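# Draw the reference picture on the paper pad

## Task

Using the markers, reproduce the reference image called 'drawing' on the paper pad. The image covers the entire sheet, and its upper edge corresponds to the pad's long side farthest from the robot. The scrap strip next to the pad does not count toward the result.

## Robot and tools

Robot: two arms, left_arm and right_arm, each with six revolute joints and a parallel two-finger gripper. Both bases sit at table height. left_arm is at about (-0.006, +0.341, 0) m and right_arm at about (-0.005, -0.338, 0) m. Each is turned only slightly about z.

Frame: all positions, orientations and velocities in results use the scene frame. Its origin is at table-top height, halfway between the two nominal bases. +x points out over the table, +z points up, and +y is toward left_arm. Arm names do not match image left or right. Reported hand poses can be off by a few centimetres, more at long reach. A gripper's fingers point along its +z axis and close along its y axis. end_effector_position is the point between the pads, about 1 cm behind the fingertips.

Joint order: every row and every per-arm list uses this order: wrist pitch (joint4), wrist roll (joint6), shoulder (joint2), wrist yaw (joint5), elbow (joint3), waist (joint1). Stated ranges in rad: waist -2.618..3.054, shoulder 0..3.142, elbow 0..3.142, wrist pitch -1.571..1.571, wrist yaw -1.571..1.571, wrist roll -2.094..2.094. Real limits may differ by up to 0.059 rad.

Row format, shared by execute_actions and move: one flat list of 14 numbers, each in [-1, 1], always covering both arms. It holds left_arm's six joint numbers then its opening, followed by right_arm's six joint numbers then its opening. Joint numbers are offsets, not poses. They are scaled: 1.0 equals 2.224 rad for waist, shoulder and elbow, and 8.485 rad for wrist pitch, wrist yaw and wrist roll. They count from the Joint targets shown in the latest result, not from the previous row, so sending the same offset again moves the arm further. To keep an arm where it is, send 0 for its joints. Opening is absolute: +1 is fully open and -1 is closed. Resending the current value leaves a gripper unchanged, and a 0 is a real half-open command. If a target would put a joint more than 0.059 rad beyond its range, the action is rejected for both arms.

execute_actions(actions, cameras): actions is a list of up to 15 actions. Each action is a list of up to 15 rows, one row per 1/30 s control step, so one action lasts 0.5 s. A shorter action repeats its last row until the 15 steps are used. Images come back only when actions is empty or cameras names them. Use ["all"] for every camera or [] for none. Results also list joint positions at sampled control steps.

move(target, speed, blend, opening_speed, grip_force, blocking, cameras): plans joint-space paths to a target. target is one 14-number row or a list of up to 15 rows. Every row is an offset from the same starting Joint targets, not from the row before it, and the whole list must fit within 10 s. speed is in rad/s for the joint with the farthest to go: 0.01 to 12.57, default 0.5. You may give one value or one per target. blend is in rad and rounds off intermediate targets; 0 means stop at each one. opening_speed is the rate of finger travel per second on the -1..+1 scale, at least 0.2; use it to close gently. grip_force is the newtons per pad, 10 to 50, given once or per arm. It stays in effect until changed, and low values close slowly. blocking=false returns after about 0.5 s while the motion continues. Paths do not avoid obstacles or the other arm. The result adds a move: line reporting done, off_target, moving, held or fault, and may add limits=held.

wait(seconds 0..10): lets time run with the last commands held. stop(): brakes a running move. zoom_image(camera, region=[x0,y0,x1,y1]) enlarges part of a camera's most recent image, up to 504x504 px. Cameras are cam_high, cam_low, cam_above, cam_left_wrist and cam_right_wrist, each 672x504. show_instructions() returns the reference image. read_manual() returns licence text only. finished_scene() ends the scene permanently.

Result lines: Joint positions and Joint velocities are given per arm in joint order (rad, rad/s), followed by the finger gap (m; 0.094 when fully open). "within noise" means the arm is still. Joint targets is the base that the next offsets count from. Tool commands shows the current gripper commands. grip_measured uses the opening scale and reads slightly wide when empty. grip_effort_nm is the gripper motor effort, where negative means closing. Joint torques are in joint order, and entries 3, 5 and 6 wrap at ±28 N m. "joint sent to its limit" means a joint was clamped at its end. "joint command not followed" means the clearance check altered targets. MOTOR HOT appears at 75 °C. OVER-TEMPERATURE FAULT at 90 °C folds that arm up for good.

Motion limits: each joint target may lead its measured angle by at most 0.339 rad for the large joints and 2.2 rad for the wrists. Targets that would move the gripper more than 200 mm away get scaled back. Large offsets can therefore take several actions, and very small ones may not move at all.

Avoid: dropping markers or letting them fall, knocking anything off the table, pressing the pen hard into the pad or table, fast contacts, and arm-to-arm collisions, including gripping the other arm's fingers. Also avoid straining the wrist camera cables and holding stretched or straining poses long enough to overheat motors. To end an unintended push, command the targets back past the measured joint positions. Loose objects may occasionally be nudged.

Each tool is called after "Call:" as name(argument=value, ...), one argument or row to a line, values as JSON.

Reference images:

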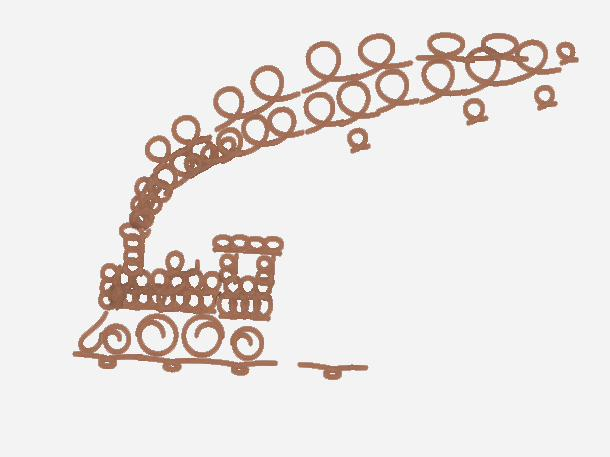

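## Session

I'll start by looking at the scene and the instructions.

Call:
show_instructions(
)

Call:
execute_actions(
  actions=[],
)

Reference images for this scene: drawing.

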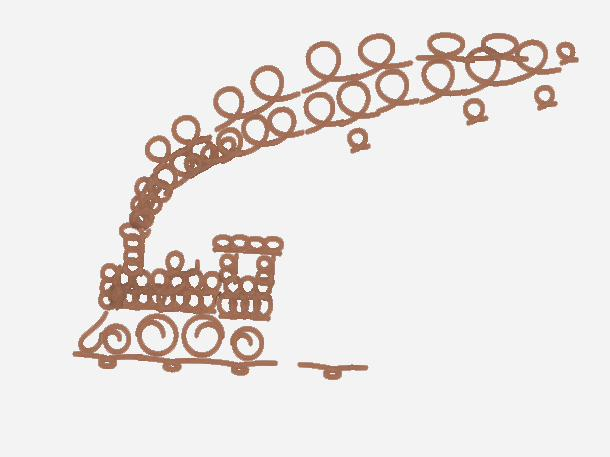

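Scene clock: 0.00 s.
left_arm: end_effector_position=(+0.3943, +0.3349, +0.1104) grip_measured=+1.000 grip_effort_nm=n/a end_effector_quat_wxyz=(+0.619, -0.006, +0.785, +0.003) | right_arm: end_effector_position=(+0.3946, -0.3968, +0.1304) grip_measured=+1.000 grip_effort_nm=n/a end_effector_quat_wxyz=(+0.624, +0.073, +0.770, -0.109)
Joint names: [wrist pitch, wrist roll, shoulder, wrist yaw, elbow, waist]
Joint positions: left_arm=[1.014 -0.014 1.582 -0.052 0.332 -0.05 0.094] | right_arm=[0.967 -0.036 1.532 0.21 0.362 -0.038 0.094]
Joint velocities: within noise
Joint torques (N m): no reading
Heat: left arm: 34 °C; right arm: 34 °C.
Joint targets: left_arm=[1.021 -0.015 1.574 -0.052 0.340 -0.050] | right_arm=[0.979 -0.036 1.522 0.211 0.373 -0.038]
Tool commands: left_gripper/opening=+1.0 right_gripper/opening=+1.0

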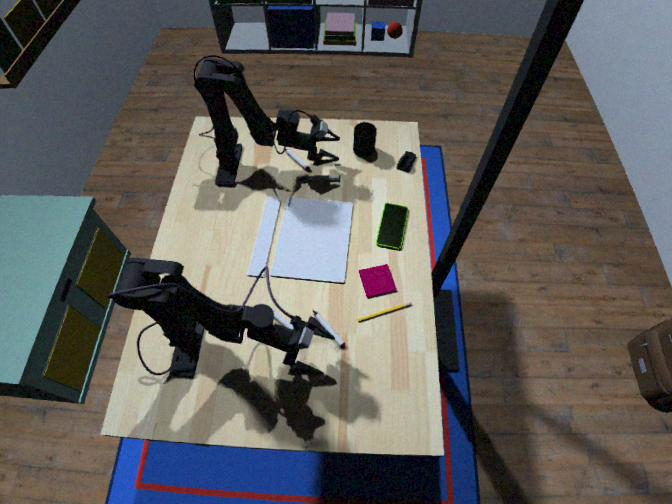

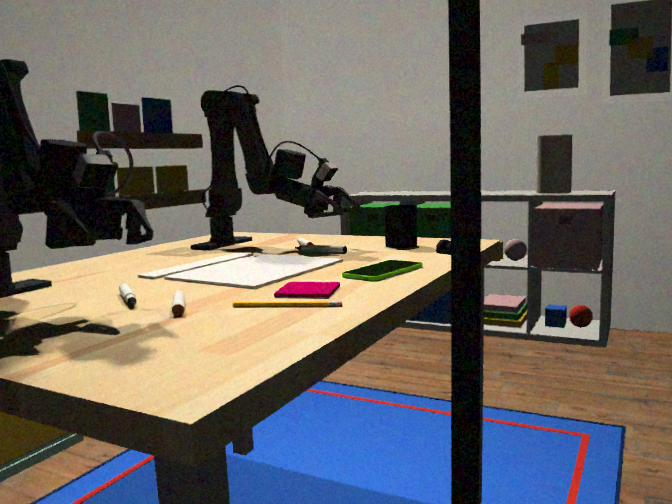

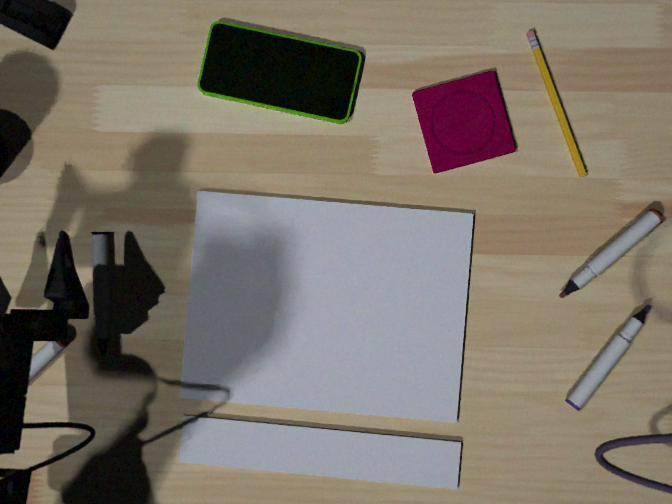

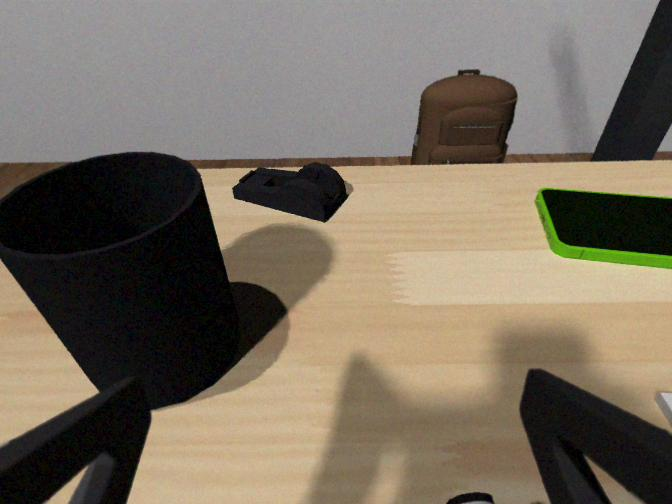

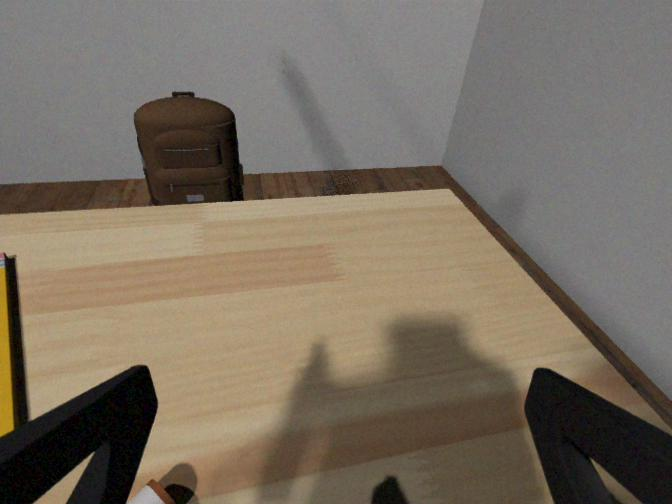

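Call:
zoom_image(
  camera="cam_above",
  region=[520, 180, 672, 420],
)

Call:
zoom_image(
  camera="cam_above",
  region=[0, 200, 200, 400],
)

Call:
zoom_image(
  camera="cam_above",
  region=[170, 170, 490, 500],
)

Call:
zoom_image(
  camera="cam_high",
  region=[100, 100, 450, 460],
)

Call:
zoom_image(
  camera="cam_low",
  region=[80, 190, 480, 360],
)

Scaled by 2.100 from the camera's 672x504 image, which has a finer 960x720 frame.

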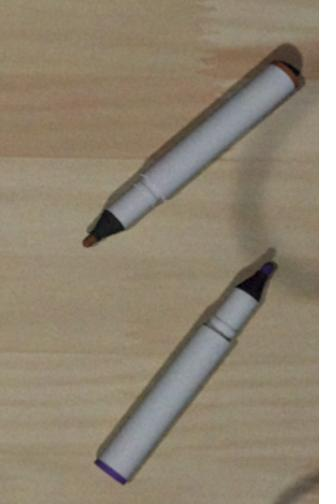

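Scaled by 2.520 from the camera's 672x504 image, which has a finer 960x720 frame.

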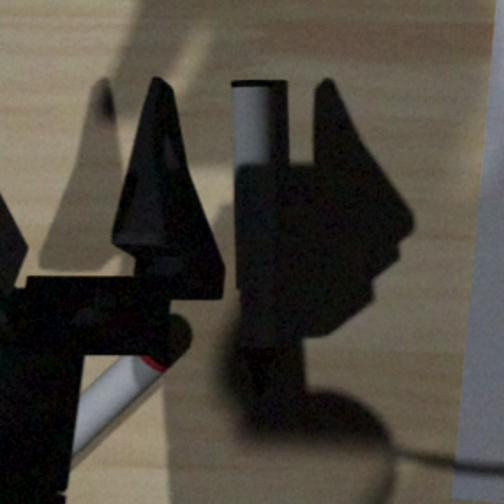

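Scaled by 1.527 from the camera's 672x504 image, which has a finer 960x720 frame.

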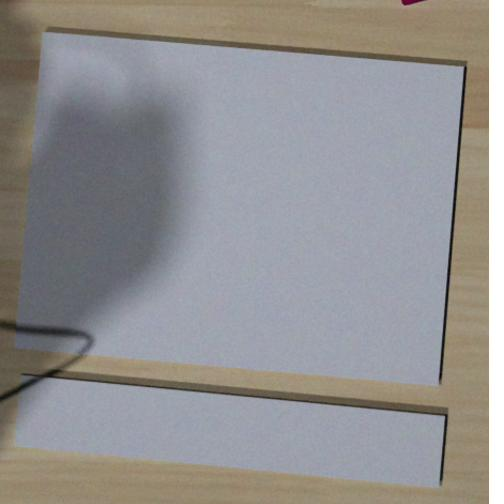

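Scaled by 1.400 from the camera's 672x504 image, which has a finer 960x720 frame.

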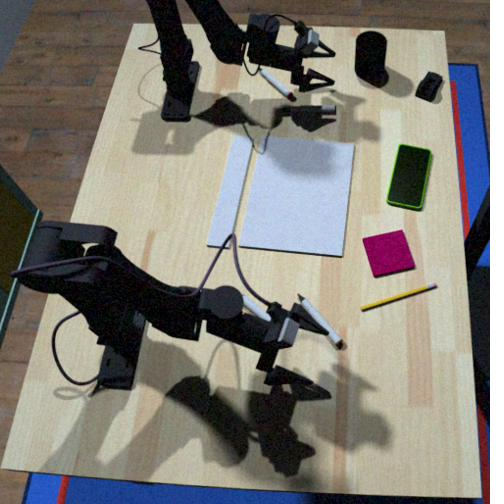

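Scaled by 1.260 from the camera's 672x504 image, which has a finer 960x720 frame.

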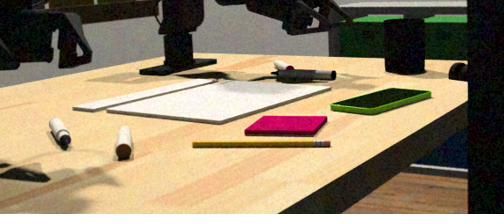

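Call:
move(
  target=[0,0,0,0,0,0,1.0, 0,0.00424,0,-0.02487,0,0.1745,1.0],
  speed=0.6,
  cameras=["cam_above", "cam_right_wrist"],
)

Scene clock: 10.57 s.
left_arm: end_effector_position=(+0.3943, +0.3349, +0.1104) grip_measured=+1.000 grip_effort_nm=0.00 end_effector_quat_wxyz=(+0.619, -0.006, +0.785, +0.003) | right_arm: end_effector_position=(+0.3790, -0.2066, +0.1297) grip_measured=+1.000 grip_effort_nm=-0.01 end_effector_quat_wxyz=(+0.624, -0.128, +0.764, +0.098)
Joint names: [wrist pitch, wrist roll, shoulder, wrist yaw, elbow, waist]
Joint positions: left_arm=[1.014 -0.014 1.582 -0.052 0.332 -0.05 0.094] | right_arm=[0.967 -0.008 1.532 0.011 0.362 0.349 0.094]
Joint torques (N m): left_arm=[1.67 0.05 -6.39 -0.05 5.27 -0.13] | right_arm=[1.77 0.08 -4.63 -0.1 5.96 0.02]
Heat: left arm: 35 °C; right arm: 37 °C.
Joint targets: left_arm=[1.021 -0.015 1.574 -0.052 0.340 -0.050] | right_arm=[0.979 0.000 1.522 0.000 0.373 0.350]
move: done
Images, in order (width x height): cam_above 672x504, cam_right_wrist 672x504.

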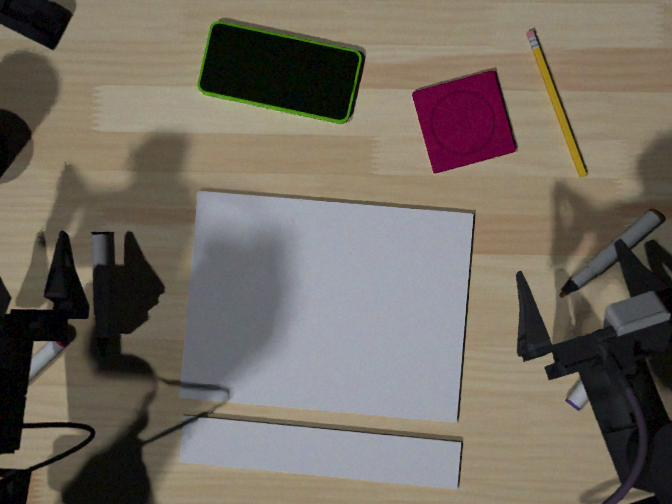

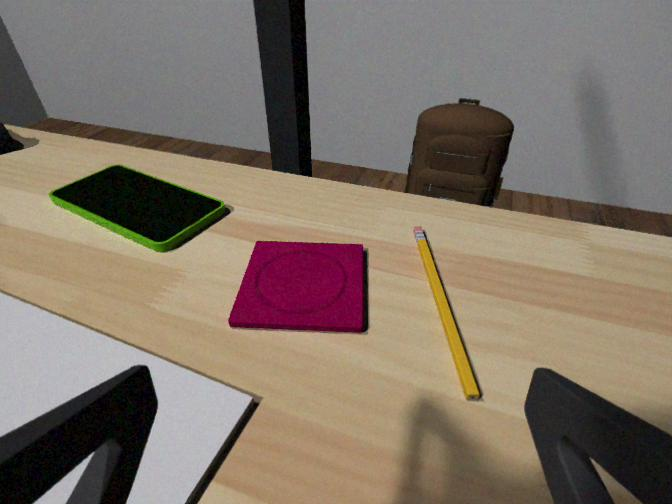

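Call:
move(
  target=[0,0,0,0,0,0,1.0, -0.28621,0.11727,0.24685,0,0.70895,-0.08408,1.0],
  speed=0.8,
  cameras=["cam_above", "cam_right_wrist", "cam_high"],
)

Scene clock: 17.83 s.
left_arm: end_effector_position=(+0.3943, +0.3349, +0.1104) grip_measured=+1.000 grip_effort_nm=0.00 end_effector_quat_wxyz=(+0.619, -0.006, +0.785, +0.003) | right_arm: end_effector_position=(+0.3832, -0.2778, +0.1234) grip_measured=+1.000 grip_effort_nm=-0.01 end_effector_quat_wxyz=(-0.006, +0.406, +0.914, -0.003)
Joint names: [wrist pitch, wrist roll, shoulder, wrist yaw, elbow, waist]
Joint positions: left_arm=[1.014 -0.014 1.582 -0.052 0.332 -0.05 0.094] | right_arm=[-1.436 0.987 2.066 -0.001 1.917 0.168 0.094]
Joint torques (N m): left_arm=[1.61 0.07 -6.42 -0.06 5.34 -0.1] | right_arm=[0.21 0.07 -7.87 0.01 8.54 -0.44]
Heat: left arm: 35 °C; right arm: 37 °C.
Joint targets: left_arm=[1.021 -0.015 1.574 -0.052 0.340 -0.050] | right_arm=[-1.449 0.995 2.071 -0.001 1.950 0.163]
move: done
Images, in order (width x height): cam_high 672x504, cam_above 672x504, cam_right_wrist 672x504.

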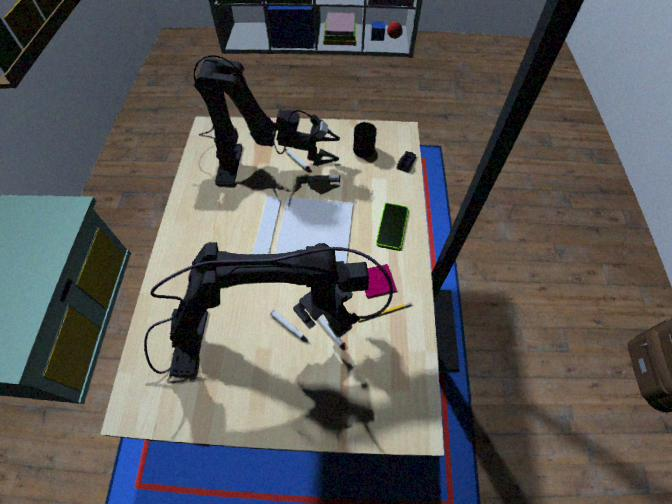

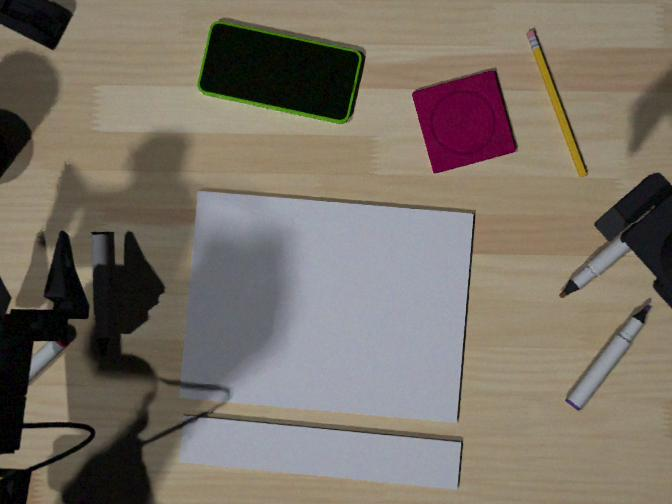

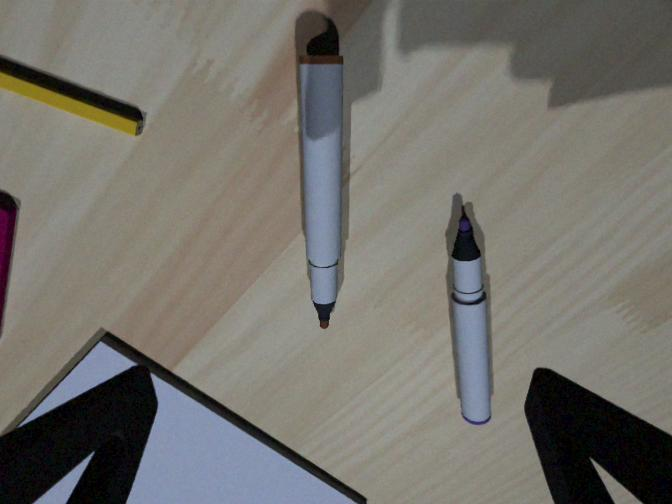

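Call:
move(
  target=[0,0,0,0,0,0,1.0, 0.03777,0,0.02235,0,-0.11915,-0.00369,0.28],
  speed=0.4,
  cameras=["cam_above", "cam_right_wrist", "cam_low"],
)

Scene clock: 21.13 s.
left_arm: end_effector_position=(+0.3943, +0.3349, +0.1104) grip_measured=+1.000 grip_effort_nm=0.00 end_effector_quat_wxyz=(+0.619, -0.006, +0.785, +0.003) | right_arm: end_effector_position=(+0.3943, -0.2790, +0.0452) grip_measured=+0.282 grip_effort_nm=-0.08 end_effector_quat_wxyz=(-0.003, +0.409, +0.912, -0.001)
Joint names: [wrist pitch, wrist roll, shoulder, wrist yaw, elbow, waist]
Joint positions: left_arm=[1.014 -0.014 1.582 -0.052 0.332 -0.05 0.094] | right_arm=[-1.146 0.988 2.121 -0.001 1.689 0.161 0.06]
Joint torques (N m): left_arm=[1.69 0.05 -6.49 -0.04 5.38 -0.05] | right_arm=[0.46 0.07 -8.62 0.02 5.18 -0.54]
Heat: left arm: 36 °C; right arm: 37 °C.
Joint targets: left_arm=[1.021 -0.015 1.574 -0.052 0.340 -0.050] | right_arm=[-1.129 0.995 2.120 0.000 1.685 0.155]
move: done
Images, in order (width x height): cam_low 672x504, cam_above 672x504, cam_right_wrist 672x504.

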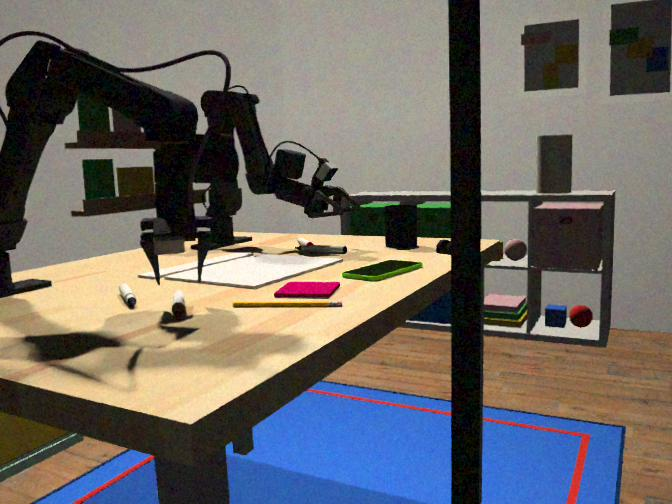

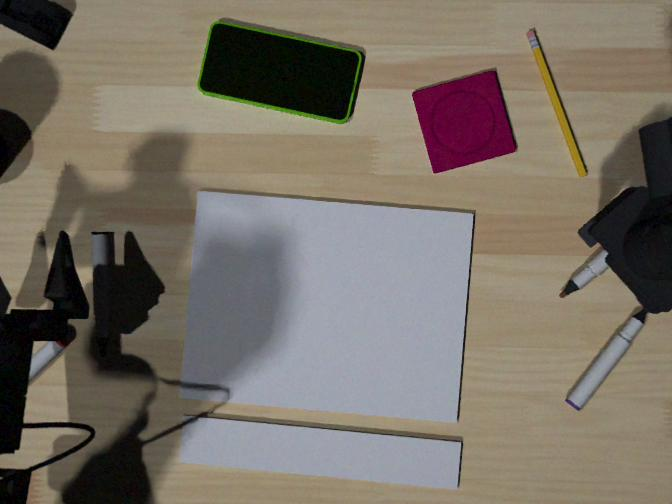

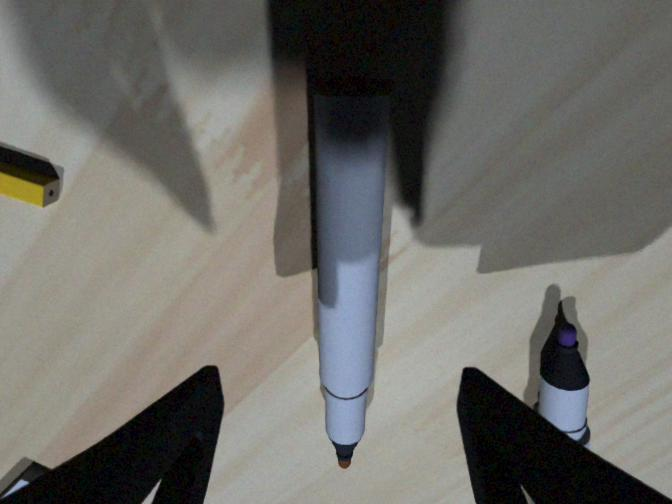

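Call:
move(
  target=[0,0,0,0,0,0,1.0, 0.01294,0,0.00513,0,-0.04092,-0.00157,0.28],
  speed=0.15,
  cameras=["cam_right_wrist", "cam_low"],
)

Scene clock: 23.47 s.
left_arm: end_effector_position=(+0.3943, +0.3349, +0.1104) grip_measured=+1.000 grip_effort_nm=0.00 end_effector_quat_wxyz=(+0.619, -0.006, +0.785, +0.003) | right_arm: end_effector_position=(+0.3934, -0.2800, +0.0204) grip_measured=+0.282 grip_effort_nm=-0.08 end_effector_quat_wxyz=(+0.002, +0.410, +0.912, +0.002)
Joint names: [wrist pitch, wrist roll, shoulder, wrist yaw, elbow, waist]
Joint positions: left_arm=[1.014 -0.014 1.582 -0.052 0.332 -0.05 0.094] | right_arm=[-1.037 0.988 2.128 -0.001 1.6 0.159 0.06]
Joint torques (N m): left_arm=[1.7 0.05 -6.24 -0.06 5.12 -0.02] | right_arm=[0.49 0.07 -8.32 0.02 4.9 -0.64]
Heat: left arm: 36 °C; right arm: 36 °C.
Joint targets: left_arm=[1.021 -0.015 1.574 -0.052 0.340 -0.050] | right_arm=[-1.019 0.995 2.132 0.000 1.594 0.152]
move: done
Images, in order (width x height): cam_low 672x504, cam_right_wrist 672x504.

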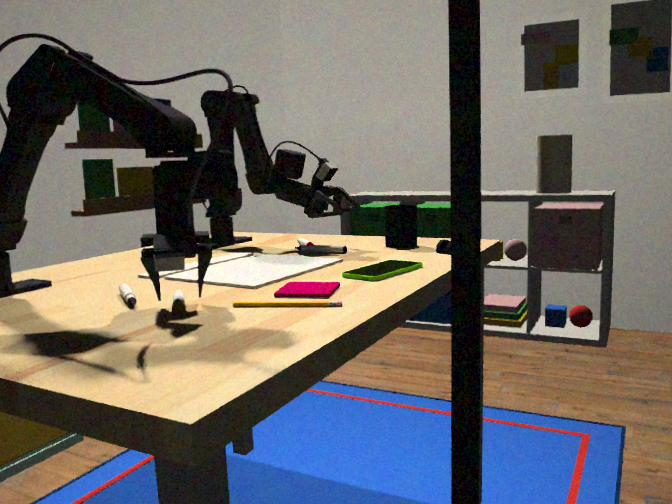

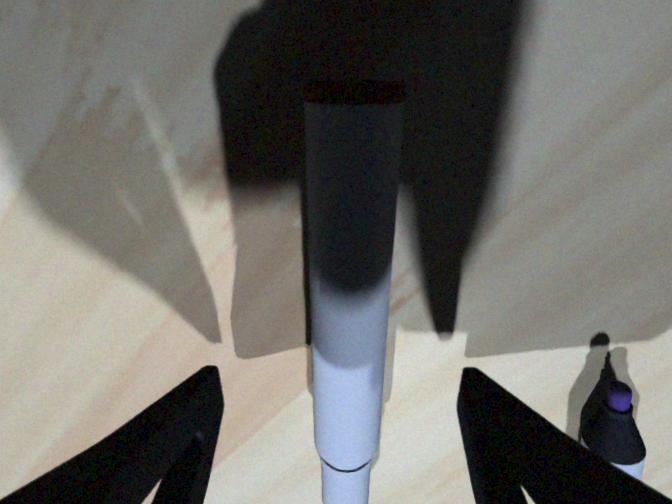

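Call:
zoom_image(
  camera="cam_low",
  region=[100, 230, 260, 350],
)

Scaled by 3.150 from the camera's 672x504 image, which has a finer 960x720 frame.

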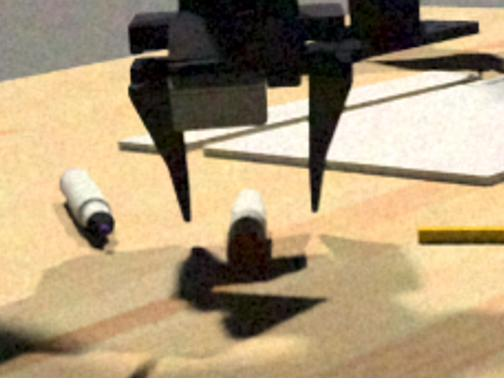

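Call:
move(
  target=[0,0,0,0,0,0,1.0, 0.00289,0,0.00351,0,-0.00749,0,0.28],
  speed=0.05,
  cameras=["cam_right_wrist", "cam_low"],
)

Call:
zoom_image(
  camera="cam_low",
  region=[100, 230, 260, 350],
)

Scene clock: 25.23 s.
left_arm: end_effector_position=(+0.3943, +0.3349, +0.1104) grip_measured=+1.000 grip_effort_nm=0.00 end_effector_quat_wxyz=(+0.619, -0.006, +0.785, +0.003) | right_arm: end_effector_position=(+0.3938, -0.2800, +0.0143) grip_measured=+0.282 grip_effort_nm=-0.09 end_effector_quat_wxyz=(+0.003, +0.410, +0.912, +0.003)
Joint names: [wrist pitch, wrist roll, shoulder, wrist yaw, elbow, waist]
Joint positions: left_arm=[1.014 -0.014 1.582 -0.052 0.332 -0.05 0.094] | right_arm=[-1.013 0.988 2.134 -0.001 1.584 0.159 0.06]
Joint torques (N m): left_arm=[1.69 0.04 -6.49 -0.06 5.15 -0.14] | right_arm=[0.5 0.07 -8.23 0.02 4.79 -0.65]
Heat: left arm: 36 °C; right arm: 36 °C.
Joint targets: left_arm=[1.021 -0.015 1.574 -0.052 0.340 -0.050] | right_arm=[-0.995 0.995 2.139 0.000 1.578 0.152]
move: done
Images, in order (width x height): cam_low 672x504, cam_right_wrist 672x504.

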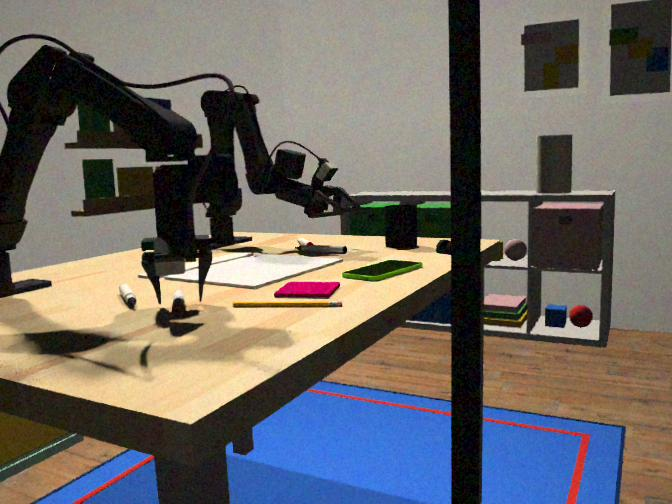

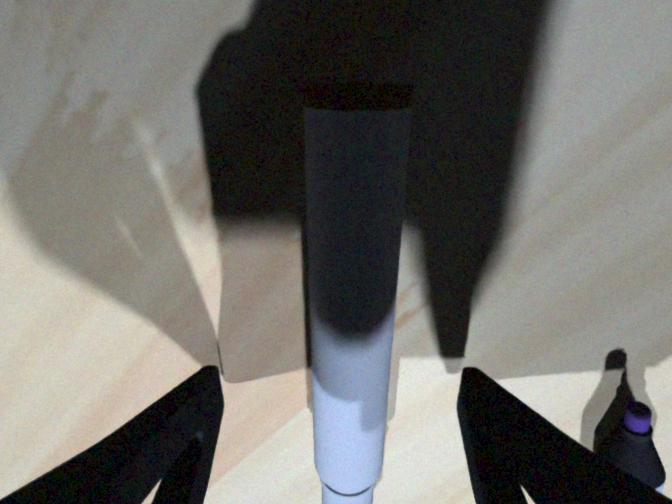

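Scaled by 3.150 from the camera's 672x504 image, which has a finer 960x720 frame.

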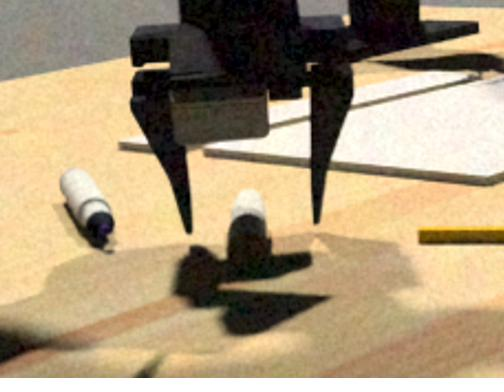

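Call:
move(
  target=[0,0,0,0,0,0,1.0, 0.00103,0,0.00125,0,-0.00268,0,0.28],
  speed=0.03,
  cameras=["cam_right_wrist", "cam_low"],
)

Call:
zoom_image(
  camera="cam_low",
  region=[100, 230, 260, 350],
)

Scene clock: 26.63 s.
left_arm: end_effector_position=(+0.3943, +0.3349, +0.1104) grip_measured=+1.000 grip_effort_nm=0.00 end_effector_quat_wxyz=(+0.619, -0.006, +0.785, +0.003) | right_arm: end_effector_position=(+0.3942, -0.2799, +0.0130) grip_measured=+0.282 grip_effort_nm=-0.08 end_effector_quat_wxyz=(+0.005, +0.410, +0.912, +0.004)
Joint names: [wrist pitch, wrist roll, shoulder, wrist yaw, elbow, waist]
Joint positions: left_arm=[1.014 -0.014 1.582 -0.052 0.332 -0.05 0.094] | right_arm=[-1.004 0.988 2.134 -0.001 1.579 0.159 0.06]
Joint torques (N m): left_arm=[1.68 0.07 -6.38 -0.01 5.15 -0.17] | right_arm=[0.5 0.07 -8.01 0.02 4.78 -0.64]
Heat: left arm: 36 °C; right arm: 36 °C.
Joint targets: left_arm=[1.021 -0.015 1.574 -0.052 0.340 -0.050] | right_arm=[-0.986 0.995 2.142 0.000 1.572 0.152]
move: done
Images, in order (width x height): cam_low 672x504, cam_right_wrist 672x504.

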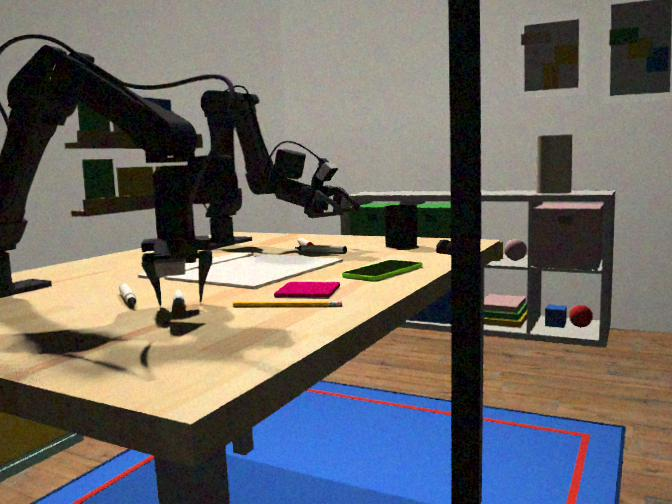

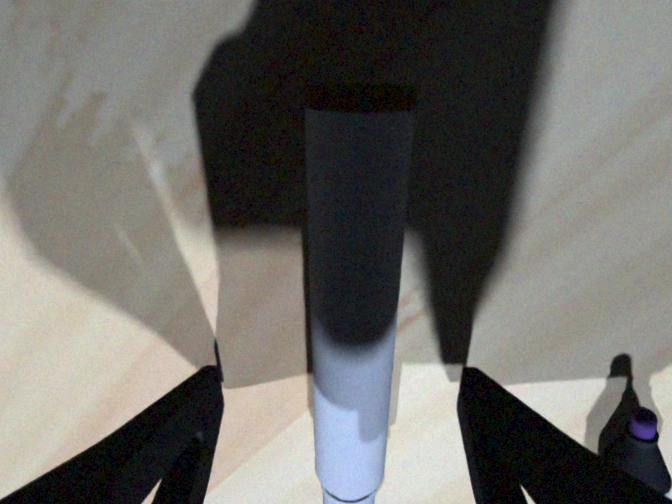

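Scaled by 3.150 from the camera's 672x504 image, which has a finer 960x720 frame.

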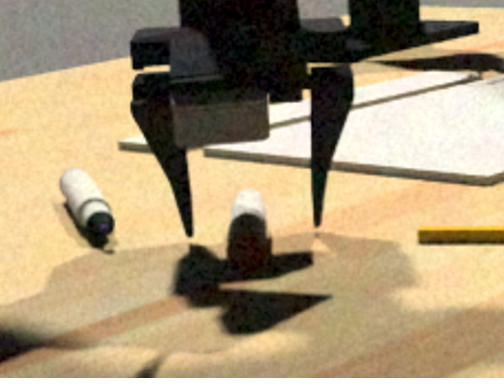

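Call:
move(
  target=[0,0,0,0,0,0,1.0, 0,0,0,0,0,0,-0.75],
  opening_speed=0.4,
  cameras=["cam_right_wrist", "cam_low"],
)

Scene clock: 29.67 s.
left_arm: end_effector_position=(+0.3943, +0.3349, +0.1104) grip_measured=+1.000 grip_effort_nm=0.00 end_effector_quat_wxyz=(+0.619, -0.006, +0.785, +0.003) | right_arm: end_effector_position=(+0.3944, -0.2798, +0.0130) grip_measured=-0.641 grip_effort_nm=-1.02 end_effector_quat_wxyz=(+0.005, +0.410, +0.912, +0.004)
Joint names: [wrist pitch, wrist roll, shoulder, wrist yaw, elbow, waist]
Joint positions: left_arm=[1.014 -0.014 1.582 -0.052 0.332 -0.05 0.094] | right_arm=[-1.003 0.988 2.134 -0.002 1.579 0.159 0.017]
Joint torques (N m): left_arm=[1.68 0.05 -6.35 -0.03 5.12 -0.16] | right_arm=[0.5 0.07 -8.02 0.02 4.78 -0.64]
Heat: left arm: 37 °C; right arm: 36 °C.
Joint targets: left_arm=[1.021 -0.015 1.574 -0.052 0.340 -0.050] | right_arm=[-0.986 0.995 2.142 0.000 1.572 0.152]
move: done
Images, in order (width x height): cam_low 672x504, cam_right_wrist 672x504.

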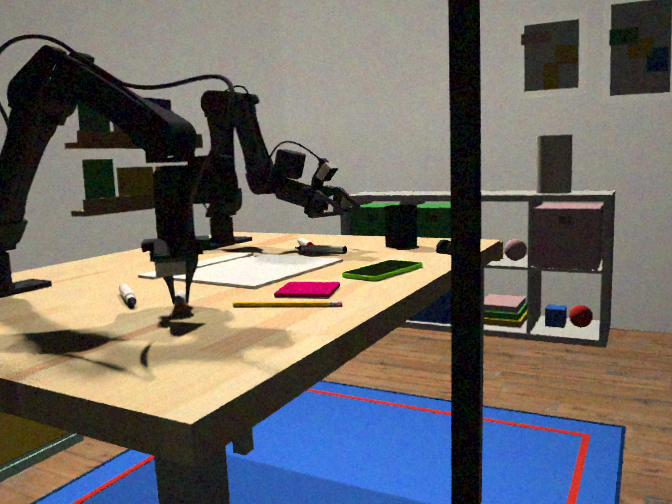

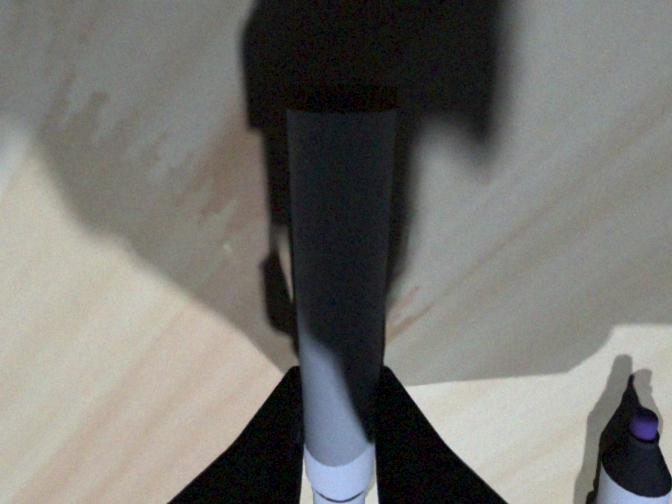

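Call:
move(
  target=[
    [0,0,0,0,0,0,1.0, -0.02334,0,-0.02158,0,0.06115,0,-0.9],
    [0,0,0,0,0,0,1.0, 0.08674,-0.05834,-0.15378,0,-0.14478,0.06655,-0.9],
    [0,0,0,0,0,0,1.0, 0.21237,-0.11727,-0.16682,0,-0.39433,0.2464,-0.9],
  ],
  speed=[0.25, 0.5, 0.6],
  blend=[0.05, 0.1, 0],
  cameras=["all"],
)

Scene clock: 37.37 s.
left_arm: end_effector_position=(+0.3943, +0.3349, +0.1104) grip_measured=+1.000 grip_effort_nm=0.00 end_effector_quat_wxyz=(+0.619, -0.006, +0.785, +0.003) | right_arm: end_effector_position=(+0.3687, -0.0331, +0.1046) grip_measured=-0.642 grip_effort_nm=-1.03 end_effector_quat_wxyz=(+0.551, -0.270, +0.765, +0.198)
Joint names: [wrist pitch, wrist roll, shoulder, wrist yaw, elbow, waist]
Joint positions: left_arm=[1.014 -0.014 1.582 -0.052 0.332 -0.05 0.094] | right_arm=[0.783 0.005 1.804 -0.002 0.7 0.699 0.017]
Joint torques (N m): left_arm=[1.66 0.05 -6.41 -0.04 5.34 0.05] | right_arm=[1.93 -0.06 -8.64 0.02 4.78 0.06]
Heat: left arm: 37 °C; right arm: 36 °C.
Joint targets: left_arm=[1.021 -0.015 1.574 -0.052 0.340 -0.050] | right_arm=[0.816 0.000 1.771 0.000 0.695 0.700]
move: done

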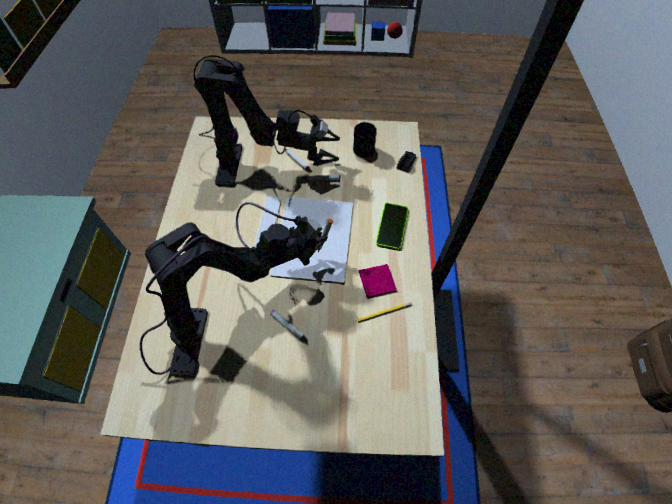

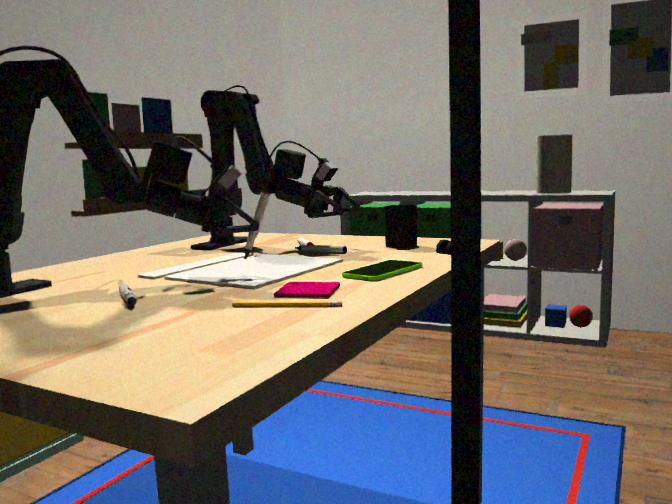

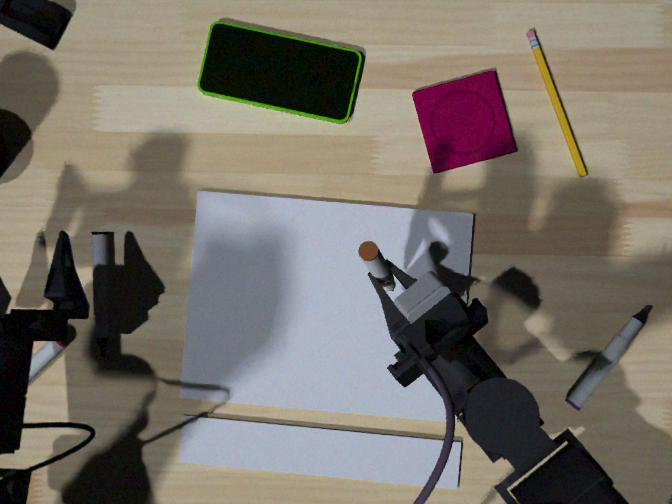

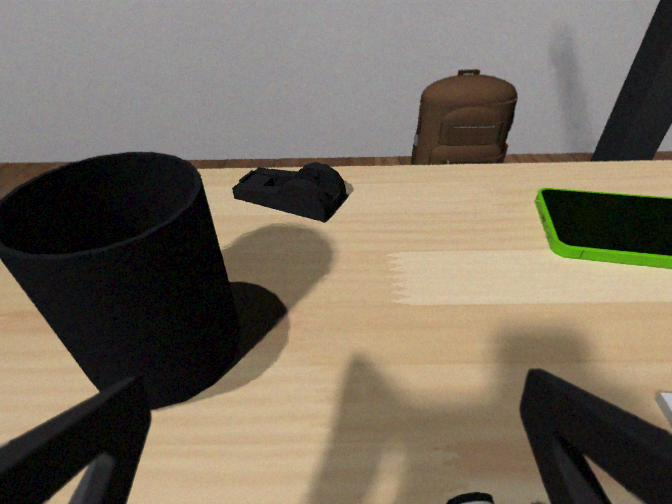

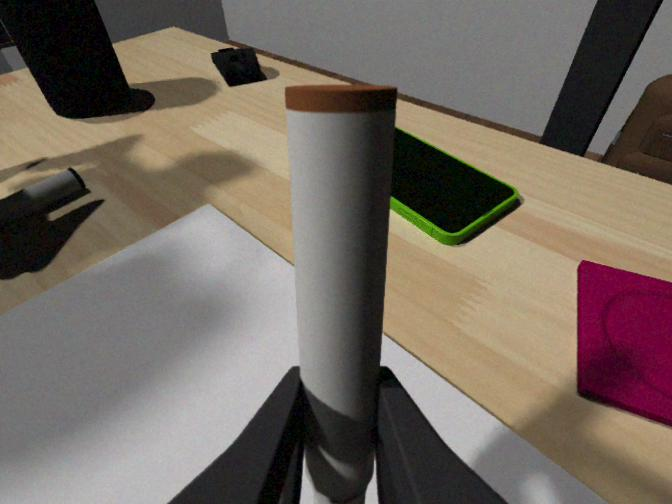

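Call:
execute_actions(
  actions=[
    [[0,0,0,0,0,0,1,0.00071,0,0.0027,0,0.0027,0.0027,-0.9]],
    [[0,0,0,0,0,0,1,0.00071,0,0.0027,0,0.0027,0.0027,-0.9]],
    [[0,0,0,0,0,0,1,0.00071,0,0.0027,0,0.0027,0.0027,-0.9]],
    [[0,0,0,0,0,0,1,0.00071,0,0.0027,0,0.0027,0.0027,-0.9]],
    [[0,0,0,0,0,0,1,0.00071,0,0.0027,0,0.0027,0.0027,-0.9]],
    [[0,0,0,0,0,0,1,0.00071,0,0.0027,0,0.0027,0.0027,-0.9]],
    [[0,0,0,0,0,0,1,0.00071,0,0.0027,0,0.0027,0.0027,-0.9]],
    [[0,0,0,0,0,0,1,-0.00071,0,-0.0027,0,-0.0027,-0.0027,-0.9]],
    [[0,0,0,0,0,0,1,-0.00071,0,-0.0027,0,-0.0027,-0.0027,-0.9]],
    [[0,0,0,0,0,0,1,-0.00071,0,-0.0027,0,-0.0027,-0.0027,-0.9]],
    [[0,0,0,0,0,0,1,-0.00071,0,-0.0027,0,-0.0027,-0.0027,-0.9]],
    [[0,0,0,0,0,0,1,-0.00071,0,-0.0027,0,-0.0027,-0.0027,-0.9]],
    [[0,0,0,0,0,0,1,-0.00071,0,-0.0027,0,-0.0027,-0.0027,-0.9]],
    [[0,0,0,0,0,0,1,-0.00071,0,-0.0027,0,-0.0027,-0.0027,-0.9]],
    [[0,0,0,0,0,0,1,-0.00071,0,-0.0027,0,-0.0027,-0.0027,-0.9]],
    [[0,0,0,0,0,0,1,-0.00071,0,-0.0027,0,-0.0027,-0.0027,-0.9]],
    [[0,0,0,0,0,0,1,0.00071,0,0.0027,0,0.0027,0.0027,-0.9]],
    [[0,0,0,0,0,0,1,0.00071,0,0.0027,0,0.0027,0.0027,-0.9]],
    [[0,0,0,0,0,0,1,0.00071,0,0.0027,0,0.0027,0.0027,-0.9]],
    [[0,0,0,0,0,0,1,0.00071,0,0.0027,0,0.0027,0.0027,-0.9]],
    [[0,0,0,0,0,0,1,0.00071,0,0.0027,0,0.0027,0.0027,-0.9]],
    [[0,0,0,0,0,0,1,0.00071,0,0.0027,0,0.0027,0.0027,-0.9]],
  ],
)

Scene clock: 53.87 s.
left_arm: end_effector_position=(+0.3943, +0.3349, +0.1104) grip_measured=+1.000 grip_effort_nm=0.00 end_effector_quat_wxyz=(+0.619, -0.006, +0.785, +0.003) | right_arm: end_effector_position=(+0.3624, -0.0268, +0.1117) grip_measured=-0.642 grip_effort_nm=-1.03 end_effector_quat_wxyz=(+0.559, -0.274, +0.755, +0.206)
Joint names: [wrist pitch, wrist roll, shoulder, wrist yaw, elbow, waist]
Joint positions: left_arm=[1.014 -0.014 1.582 -0.052 0.332 -0.05 0.094] | right_arm=[0.807 0.005 1.792 -0.001 0.689 0.717 0.017]
Joint torques (N m): left_arm=[1.66 0.06 -6.32 -0.05 5.37 0.12] | right_arm=[1.94 -0.06 -5.82 0.01 7.87 0.53]
Heat: left arm: 38 °C; right arm: 39 °C.
Joint targets: left_arm=[1.021 -0.015 1.574 -0.052 0.340 -0.050] | right_arm=[0.840 0.000 1.795 0.000 0.719 0.724]
Step readings (joint positions of left_arm | right_arm):
0: [1.014 -0.014 1.582 -0.052 0.332 -0.050] | [0.783 0.005 1.804 -0.002 0.700 0.699]
1: [1.014 -0.014 1.582 -0.052 0.332 -0.050] | [0.784 0.005 1.804 -0.002 0.700 0.699]
2: [1.014 -0.014 1.582 -0.052 0.332 -0.050] | [0.784 0.005 1.804 -0.002 0.700 0.699]
4: [1.014 -0.014 1.582 -0.052 0.332 -0.050] | [0.786 0.005 1.804 -0.002 0.700 0.699]
8: [1.014 -0.014 1.582 -0.052 0.332 -0.050] | [0.788 0.005 1.804 -0.002 0.700 0.699]
15: [1.014 -0.014 1.582 -0.052 0.332 -0.050] | [0.789 0.005 1.804 -0.002 0.700 0.699]
16: [1.014 -0.014 1.582 -0.052 0.332 -0.050] | [0.790 0.005 1.804 -0.002 0.700 0.700]
17: [1.014 -0.014 1.582 -0.052 0.332 -0.050] | [0.791 0.005 1.804 -0.002 0.700 0.703]
19: [1.014 -0.014 1.582 -0.052 0.332 -0.050] | [0.792 0.005 1.804 -0.002 0.700 0.705]
23: [1.014 -0.014 1.582 -0.052 0.332 -0.050] | [0.794 0.005 1.804 -0.002 0.700 0.705]
30: [1.014 -0.014 1.582 -0.052 0.332 -0.050] | [0.795 0.005 1.804 -0.002 0.700 0.705]
31: [1.014 -0.014 1.582 -0.052 0.332 -0.050] | [0.796 0.005 1.804 -0.002 0.700 0.707]
32: [1.014 -0.014 1.582 -0.052 0.332 -0.050] | [0.797 0.005 1.804 -0.002 0.700 0.708]
34: [1.014 -0.014 1.582 -0.052 0.332 -0.050] | [0.799 0.005 1.804 -0.002 0.700 0.710]
38: [1.014 -0.014 1.582 -0.052 0.332 -0.050] | [0.800 0.005 1.804 -0.002 0.700 0.712]
45: [1.014 -0.014 1.582 -0.052 0.332 -0.050] | [0.801 0.005 1.804 -0.002 0.700 0.712]
46: [1.014 -0.014 1.582 -0.052 0.332 -0.050] | [0.802 0.005 1.804 -0.002 0.700 0.713]
47: [1.014 -0.014 1.582 -0.052 0.332 -0.050] | [0.802 0.005 1.804 -0.002 0.700 0.713]
49: [1.014 -0.014 1.582 -0.052 0.332 -0.050] | [0.805 0.005 1.804 -0.002 0.700 0.715]
53: [1.014 -0.014 1.582 -0.052 0.332 -0.050] | [0.806 0.005 1.804 -0.002 0.700 0.717]
60: [1.014 -0.014 1.582 -0.052 0.332 -0.050] | [0.807 0.005 1.804 -0.002 0.700 0.718]
61: [1.014 -0.014 1.582 -0.052 0.332 -0.050] | [0.808 0.005 1.804 -0.002 0.700 0.719]
62: [1.014 -0.014 1.582 -0.052 0.332 -0.050] | [0.808 0.005 1.804 -0.001 0.700 0.720]
64: [1.014 -0.014 1.582 -0.052 0.332 -0.050] | [0.810 0.005 1.804 -0.001 0.700 0.721]
68: [1.014 -0.014 1.582 -0.052 0.332 -0.050] | [0.812 0.005 1.804 -0.001 0.700 0.723]
75: [1.014 -0.014 1.582 -0.052 0.332 -0.050] | [0.813 0.005 1.804 -0.001 0.700 0.723]
76: [1.014 -0.014 1.582 -0.052 0.332 -0.050] | [0.814 0.005 1.804 -0.001 0.700 0.725]
77: [1.014 -0.014 1.582 -0.052 0.332 -0.050] | [0.815 0.005 1.804 -0.001 0.700 0.725]
79: [1.014 -0.014 1.582 -0.052 0.332 -0.050] | [0.816 0.005 1.804 -0.001 0.700 0.728]
83: [1.014 -0.014 1.582 -0.052 0.332 -0.050] | [0.818 0.005 1.804 -0.001 0.700 0.729]
90: [1.014 -0.014 1.582 -0.052 0.332 -0.050] | [0.819 0.005 1.804 -0.001 0.700 0.729]
91: [1.014 -0.014 1.582 -0.052 0.332 -0.050] | [0.820 0.005 1.804 -0.001 0.700 0.731]
92: [1.014 -0.014 1.582 -0.052 0.332 -0.050] | [0.822 0.005 1.805 -0.001 0.700 0.732]
94: [1.014 -0.014 1.582 -0.052 0.332 -0.050] | [0.823 0.005 1.809 -0.001 0.703 0.734]
98: [1.014 -0.014 1.582 -0.052 0.332 -0.050] | [0.824 0.005 1.810 -0.001 0.703 0.735]
105: [1.014 -0.014 1.582 -0.052 0.332 -0.050] | [0.825 0.005 1.810 -0.001 0.703 0.736]
106: [1.014 -0.014 1.582 -0.052 0.332 -0.050] | [0.825 0.005 1.810 -0.001 0.703 0.736]
107: [1.014 -0.014 1.582 -0.052 0.332 -0.050] | [0.825 0.005 1.810 -0.001 0.703 0.736]
109: [1.014 -0.014 1.582 -0.052 0.332 -0.050] | [0.825 0.005 1.810 -0.001 0.703 0.736]
113: [1.014 -0.014 1.582 -0.052 0.332 -0.050] | [0.825 0.005 1.810 -0.001 0.703 0.736]
120: [1.014 -0.014 1.582 -0.052 0.332 -0.050] | [0.825 0.005 1.810 -0.001 0.703 0.736]
121: [1.014 -0.014 1.582 -0.052 0.332 -0.050] | [0.825 0.005 1.810 -0.001 0.703 0.736]
122: [1.014 -0.014 1.582 -0.052 0.332 -0.050] | [0.825 0.005 1.810 -0.001 0.703 0.736]
124: [1.014 -0.014 1.582 -0.052 0.332 -0.050] | [0.825 0.005 1.810 -0.001 0.703 0.736]
128: [1.014 -0.014 1.582 -0.052 0.332 -0.050] | [0.825 0.005 1.810 -0.001 0.703 0.736]
135: [1.014 -0.014 1.582 -0.052 0.332 -0.050] | [0.825 0.005 1.810 -0.001 0.703 0.736]
136: [1.014 -0.014 1.582 -0.052 0.332 -0.050] | [0.825 0.005 1.810 -0.001 0.703 0.734]
137: [1.014 -0.014 1.582 -0.052 0.332 -0.050] | [0.825 0.005 1.810 -0.001 0.703 0.732]
139: [1.014 -0.014 1.582 -0.052 0.332 -0.050] | [0.825 0.005 1.810 -0.001 0.703 0.730]
143: [1.014 -0.014 1.582 -0.052 0.332 -0.050] | [0.825 0.005 1.810 -0.001 0.703 0.730]
150: [1.014 -0.014 1.582 -0.052 0.332 -0.050] | [0.825 0.005 1.810 -0.001 0.703 0.730]
151: [1.014 -0.014 1.582 -0.052 0.332 -0.050] | [0.825 0.005 1.810 -0.001 0.703 0.728]
152: [1.014 -0.014 1.582 -0.052 0.332 -0.050] | [0.825 0.005 1.810 -0.001 0.703 0.726]
154: [1.014 -0.014 1.582 -0.052 0.332 -0.050] | [0.825 0.005 1.810 -0.001 0.703 0.726]
158: [1.014 -0.014 1.582 -0.052 0.332 -0.050] | [0.825 0.005 1.810 -0.001 0.703 0.724]
165: [1.014 -0.014 1.582 -0.052 0.332 -0.050] | [0.825 0.005 1.810 -0.001 0.703 0.724]
166: [1.014 -0.014 1.582 -0.052 0.332 -0.050] | [0.825 0.005 1.810 -0.001 0.703 0.723]
167: [1.014 -0.014 1.582 -0.052 0.332 -0.050] | [0.825 0.005 1.810 -0.001 0.703 0.722]
169: [1.014 -0.014 1.582 -0.052 0.332 -0.050] | [0.825 0.005 1.810 -0.001 0.703 0.720]
173: [1.014 -0.014 1.582 -0.052 0.332 -0.050] | [0.825 0.005 1.810 -0.001 0.703 0.718]
180: [1.014 -0.014 1.582 -0.052 0.332 -0.050] | [0.825 0.005 1.810 -0.001 0.703 0.718]
181: [1.014 -0.014 1.582 -0.052 0.332 -0.050] | [0.824 0.005 1.810 -0.001 0.703 0.716]
182: [1.014 -0.014 1.582 -0.052 0.332 -0.050] | [0.823 0.005 1.810 -0.001 0.703 0.714]
184: [1.014 -0.014 1.582 -0.052 0.332 -0.050] | [0.821 0.005 1.810 -0.001 0.703 0.713]
The list stops here: 47 later lines are left out.

Call:
move(
  target=[0,0,0,0,0,0,1.0, 0.03618,0,0.07914,0,-0.02563,0.20594,-0.9],
  speed=0.3,
  cameras=["cam_above", "cam_low", "cam_right_wrist"],
)

Scene clock: 64.47 s.
left_arm: end_effector_position=(+0.3943, +0.3349, +0.1104) grip_measured=+1.000 grip_effort_nm=0.00 end_effector_quat_wxyz=(+0.619, -0.006, +0.785, +0.003) | right_arm: end_effector_position=(+0.1874, +0.1140, +0.0956) grip_measured=-0.642 grip_effort_nm=-1.03 end_effector_quat_wxyz=(+0.532, -0.423, +0.643, +0.353)
Joint names: [wrist pitch, wrist roll, shoulder, wrist yaw, elbow, waist]
Joint positions: left_arm=[1.014 -0.014 1.582 -0.052 0.332 -0.05 0.094] | right_arm=[1.114 0.004 1.968 0 0.667 1.183 0.017]
Joint torques (N m): left_arm=[1.69 0.03 -6.45 -0.02 5.23 -0.12] | right_arm=[1.94 -0.05 -6.37 0 3.79 -0.12]
Heat: left arm: 38 °C; right arm: 40 °C.
Joint targets: left_arm=[1.021 -0.015 1.574 -0.052 0.340 -0.050] | right_arm=[1.147 0.000 1.971 0.000 0.661 1.182]
move: done
Images, in order (width x height): cam_low 672x504, cam_above 672x504, cam_right_wrist 672x504.

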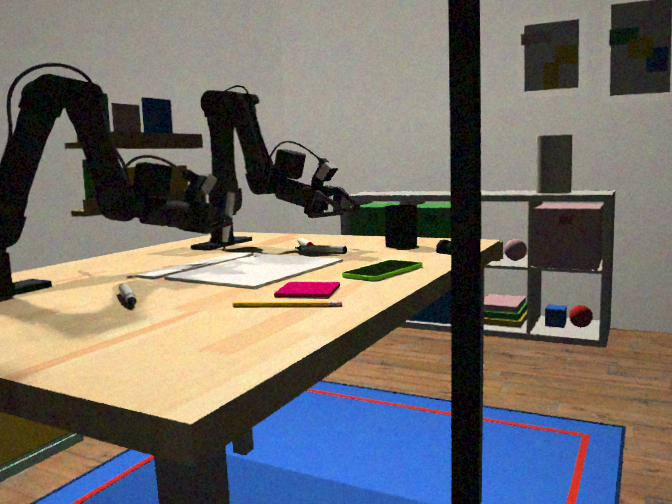

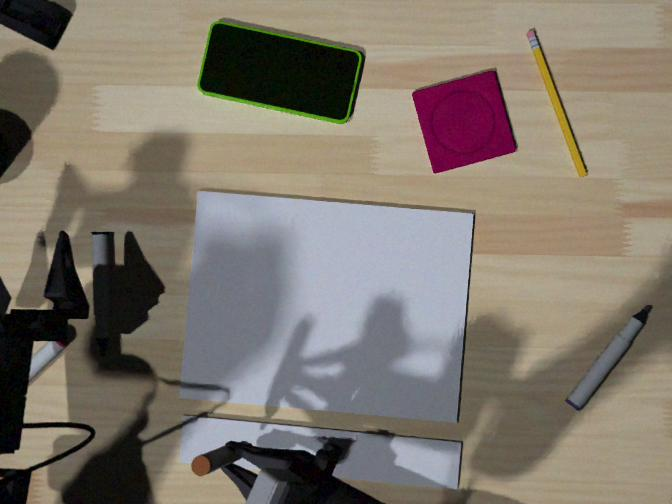

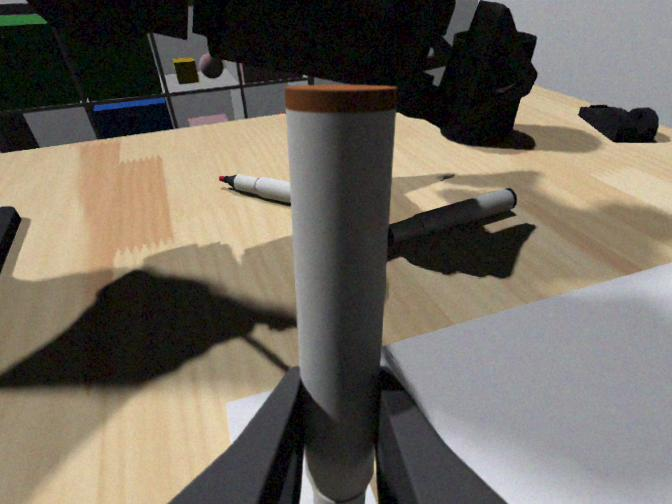

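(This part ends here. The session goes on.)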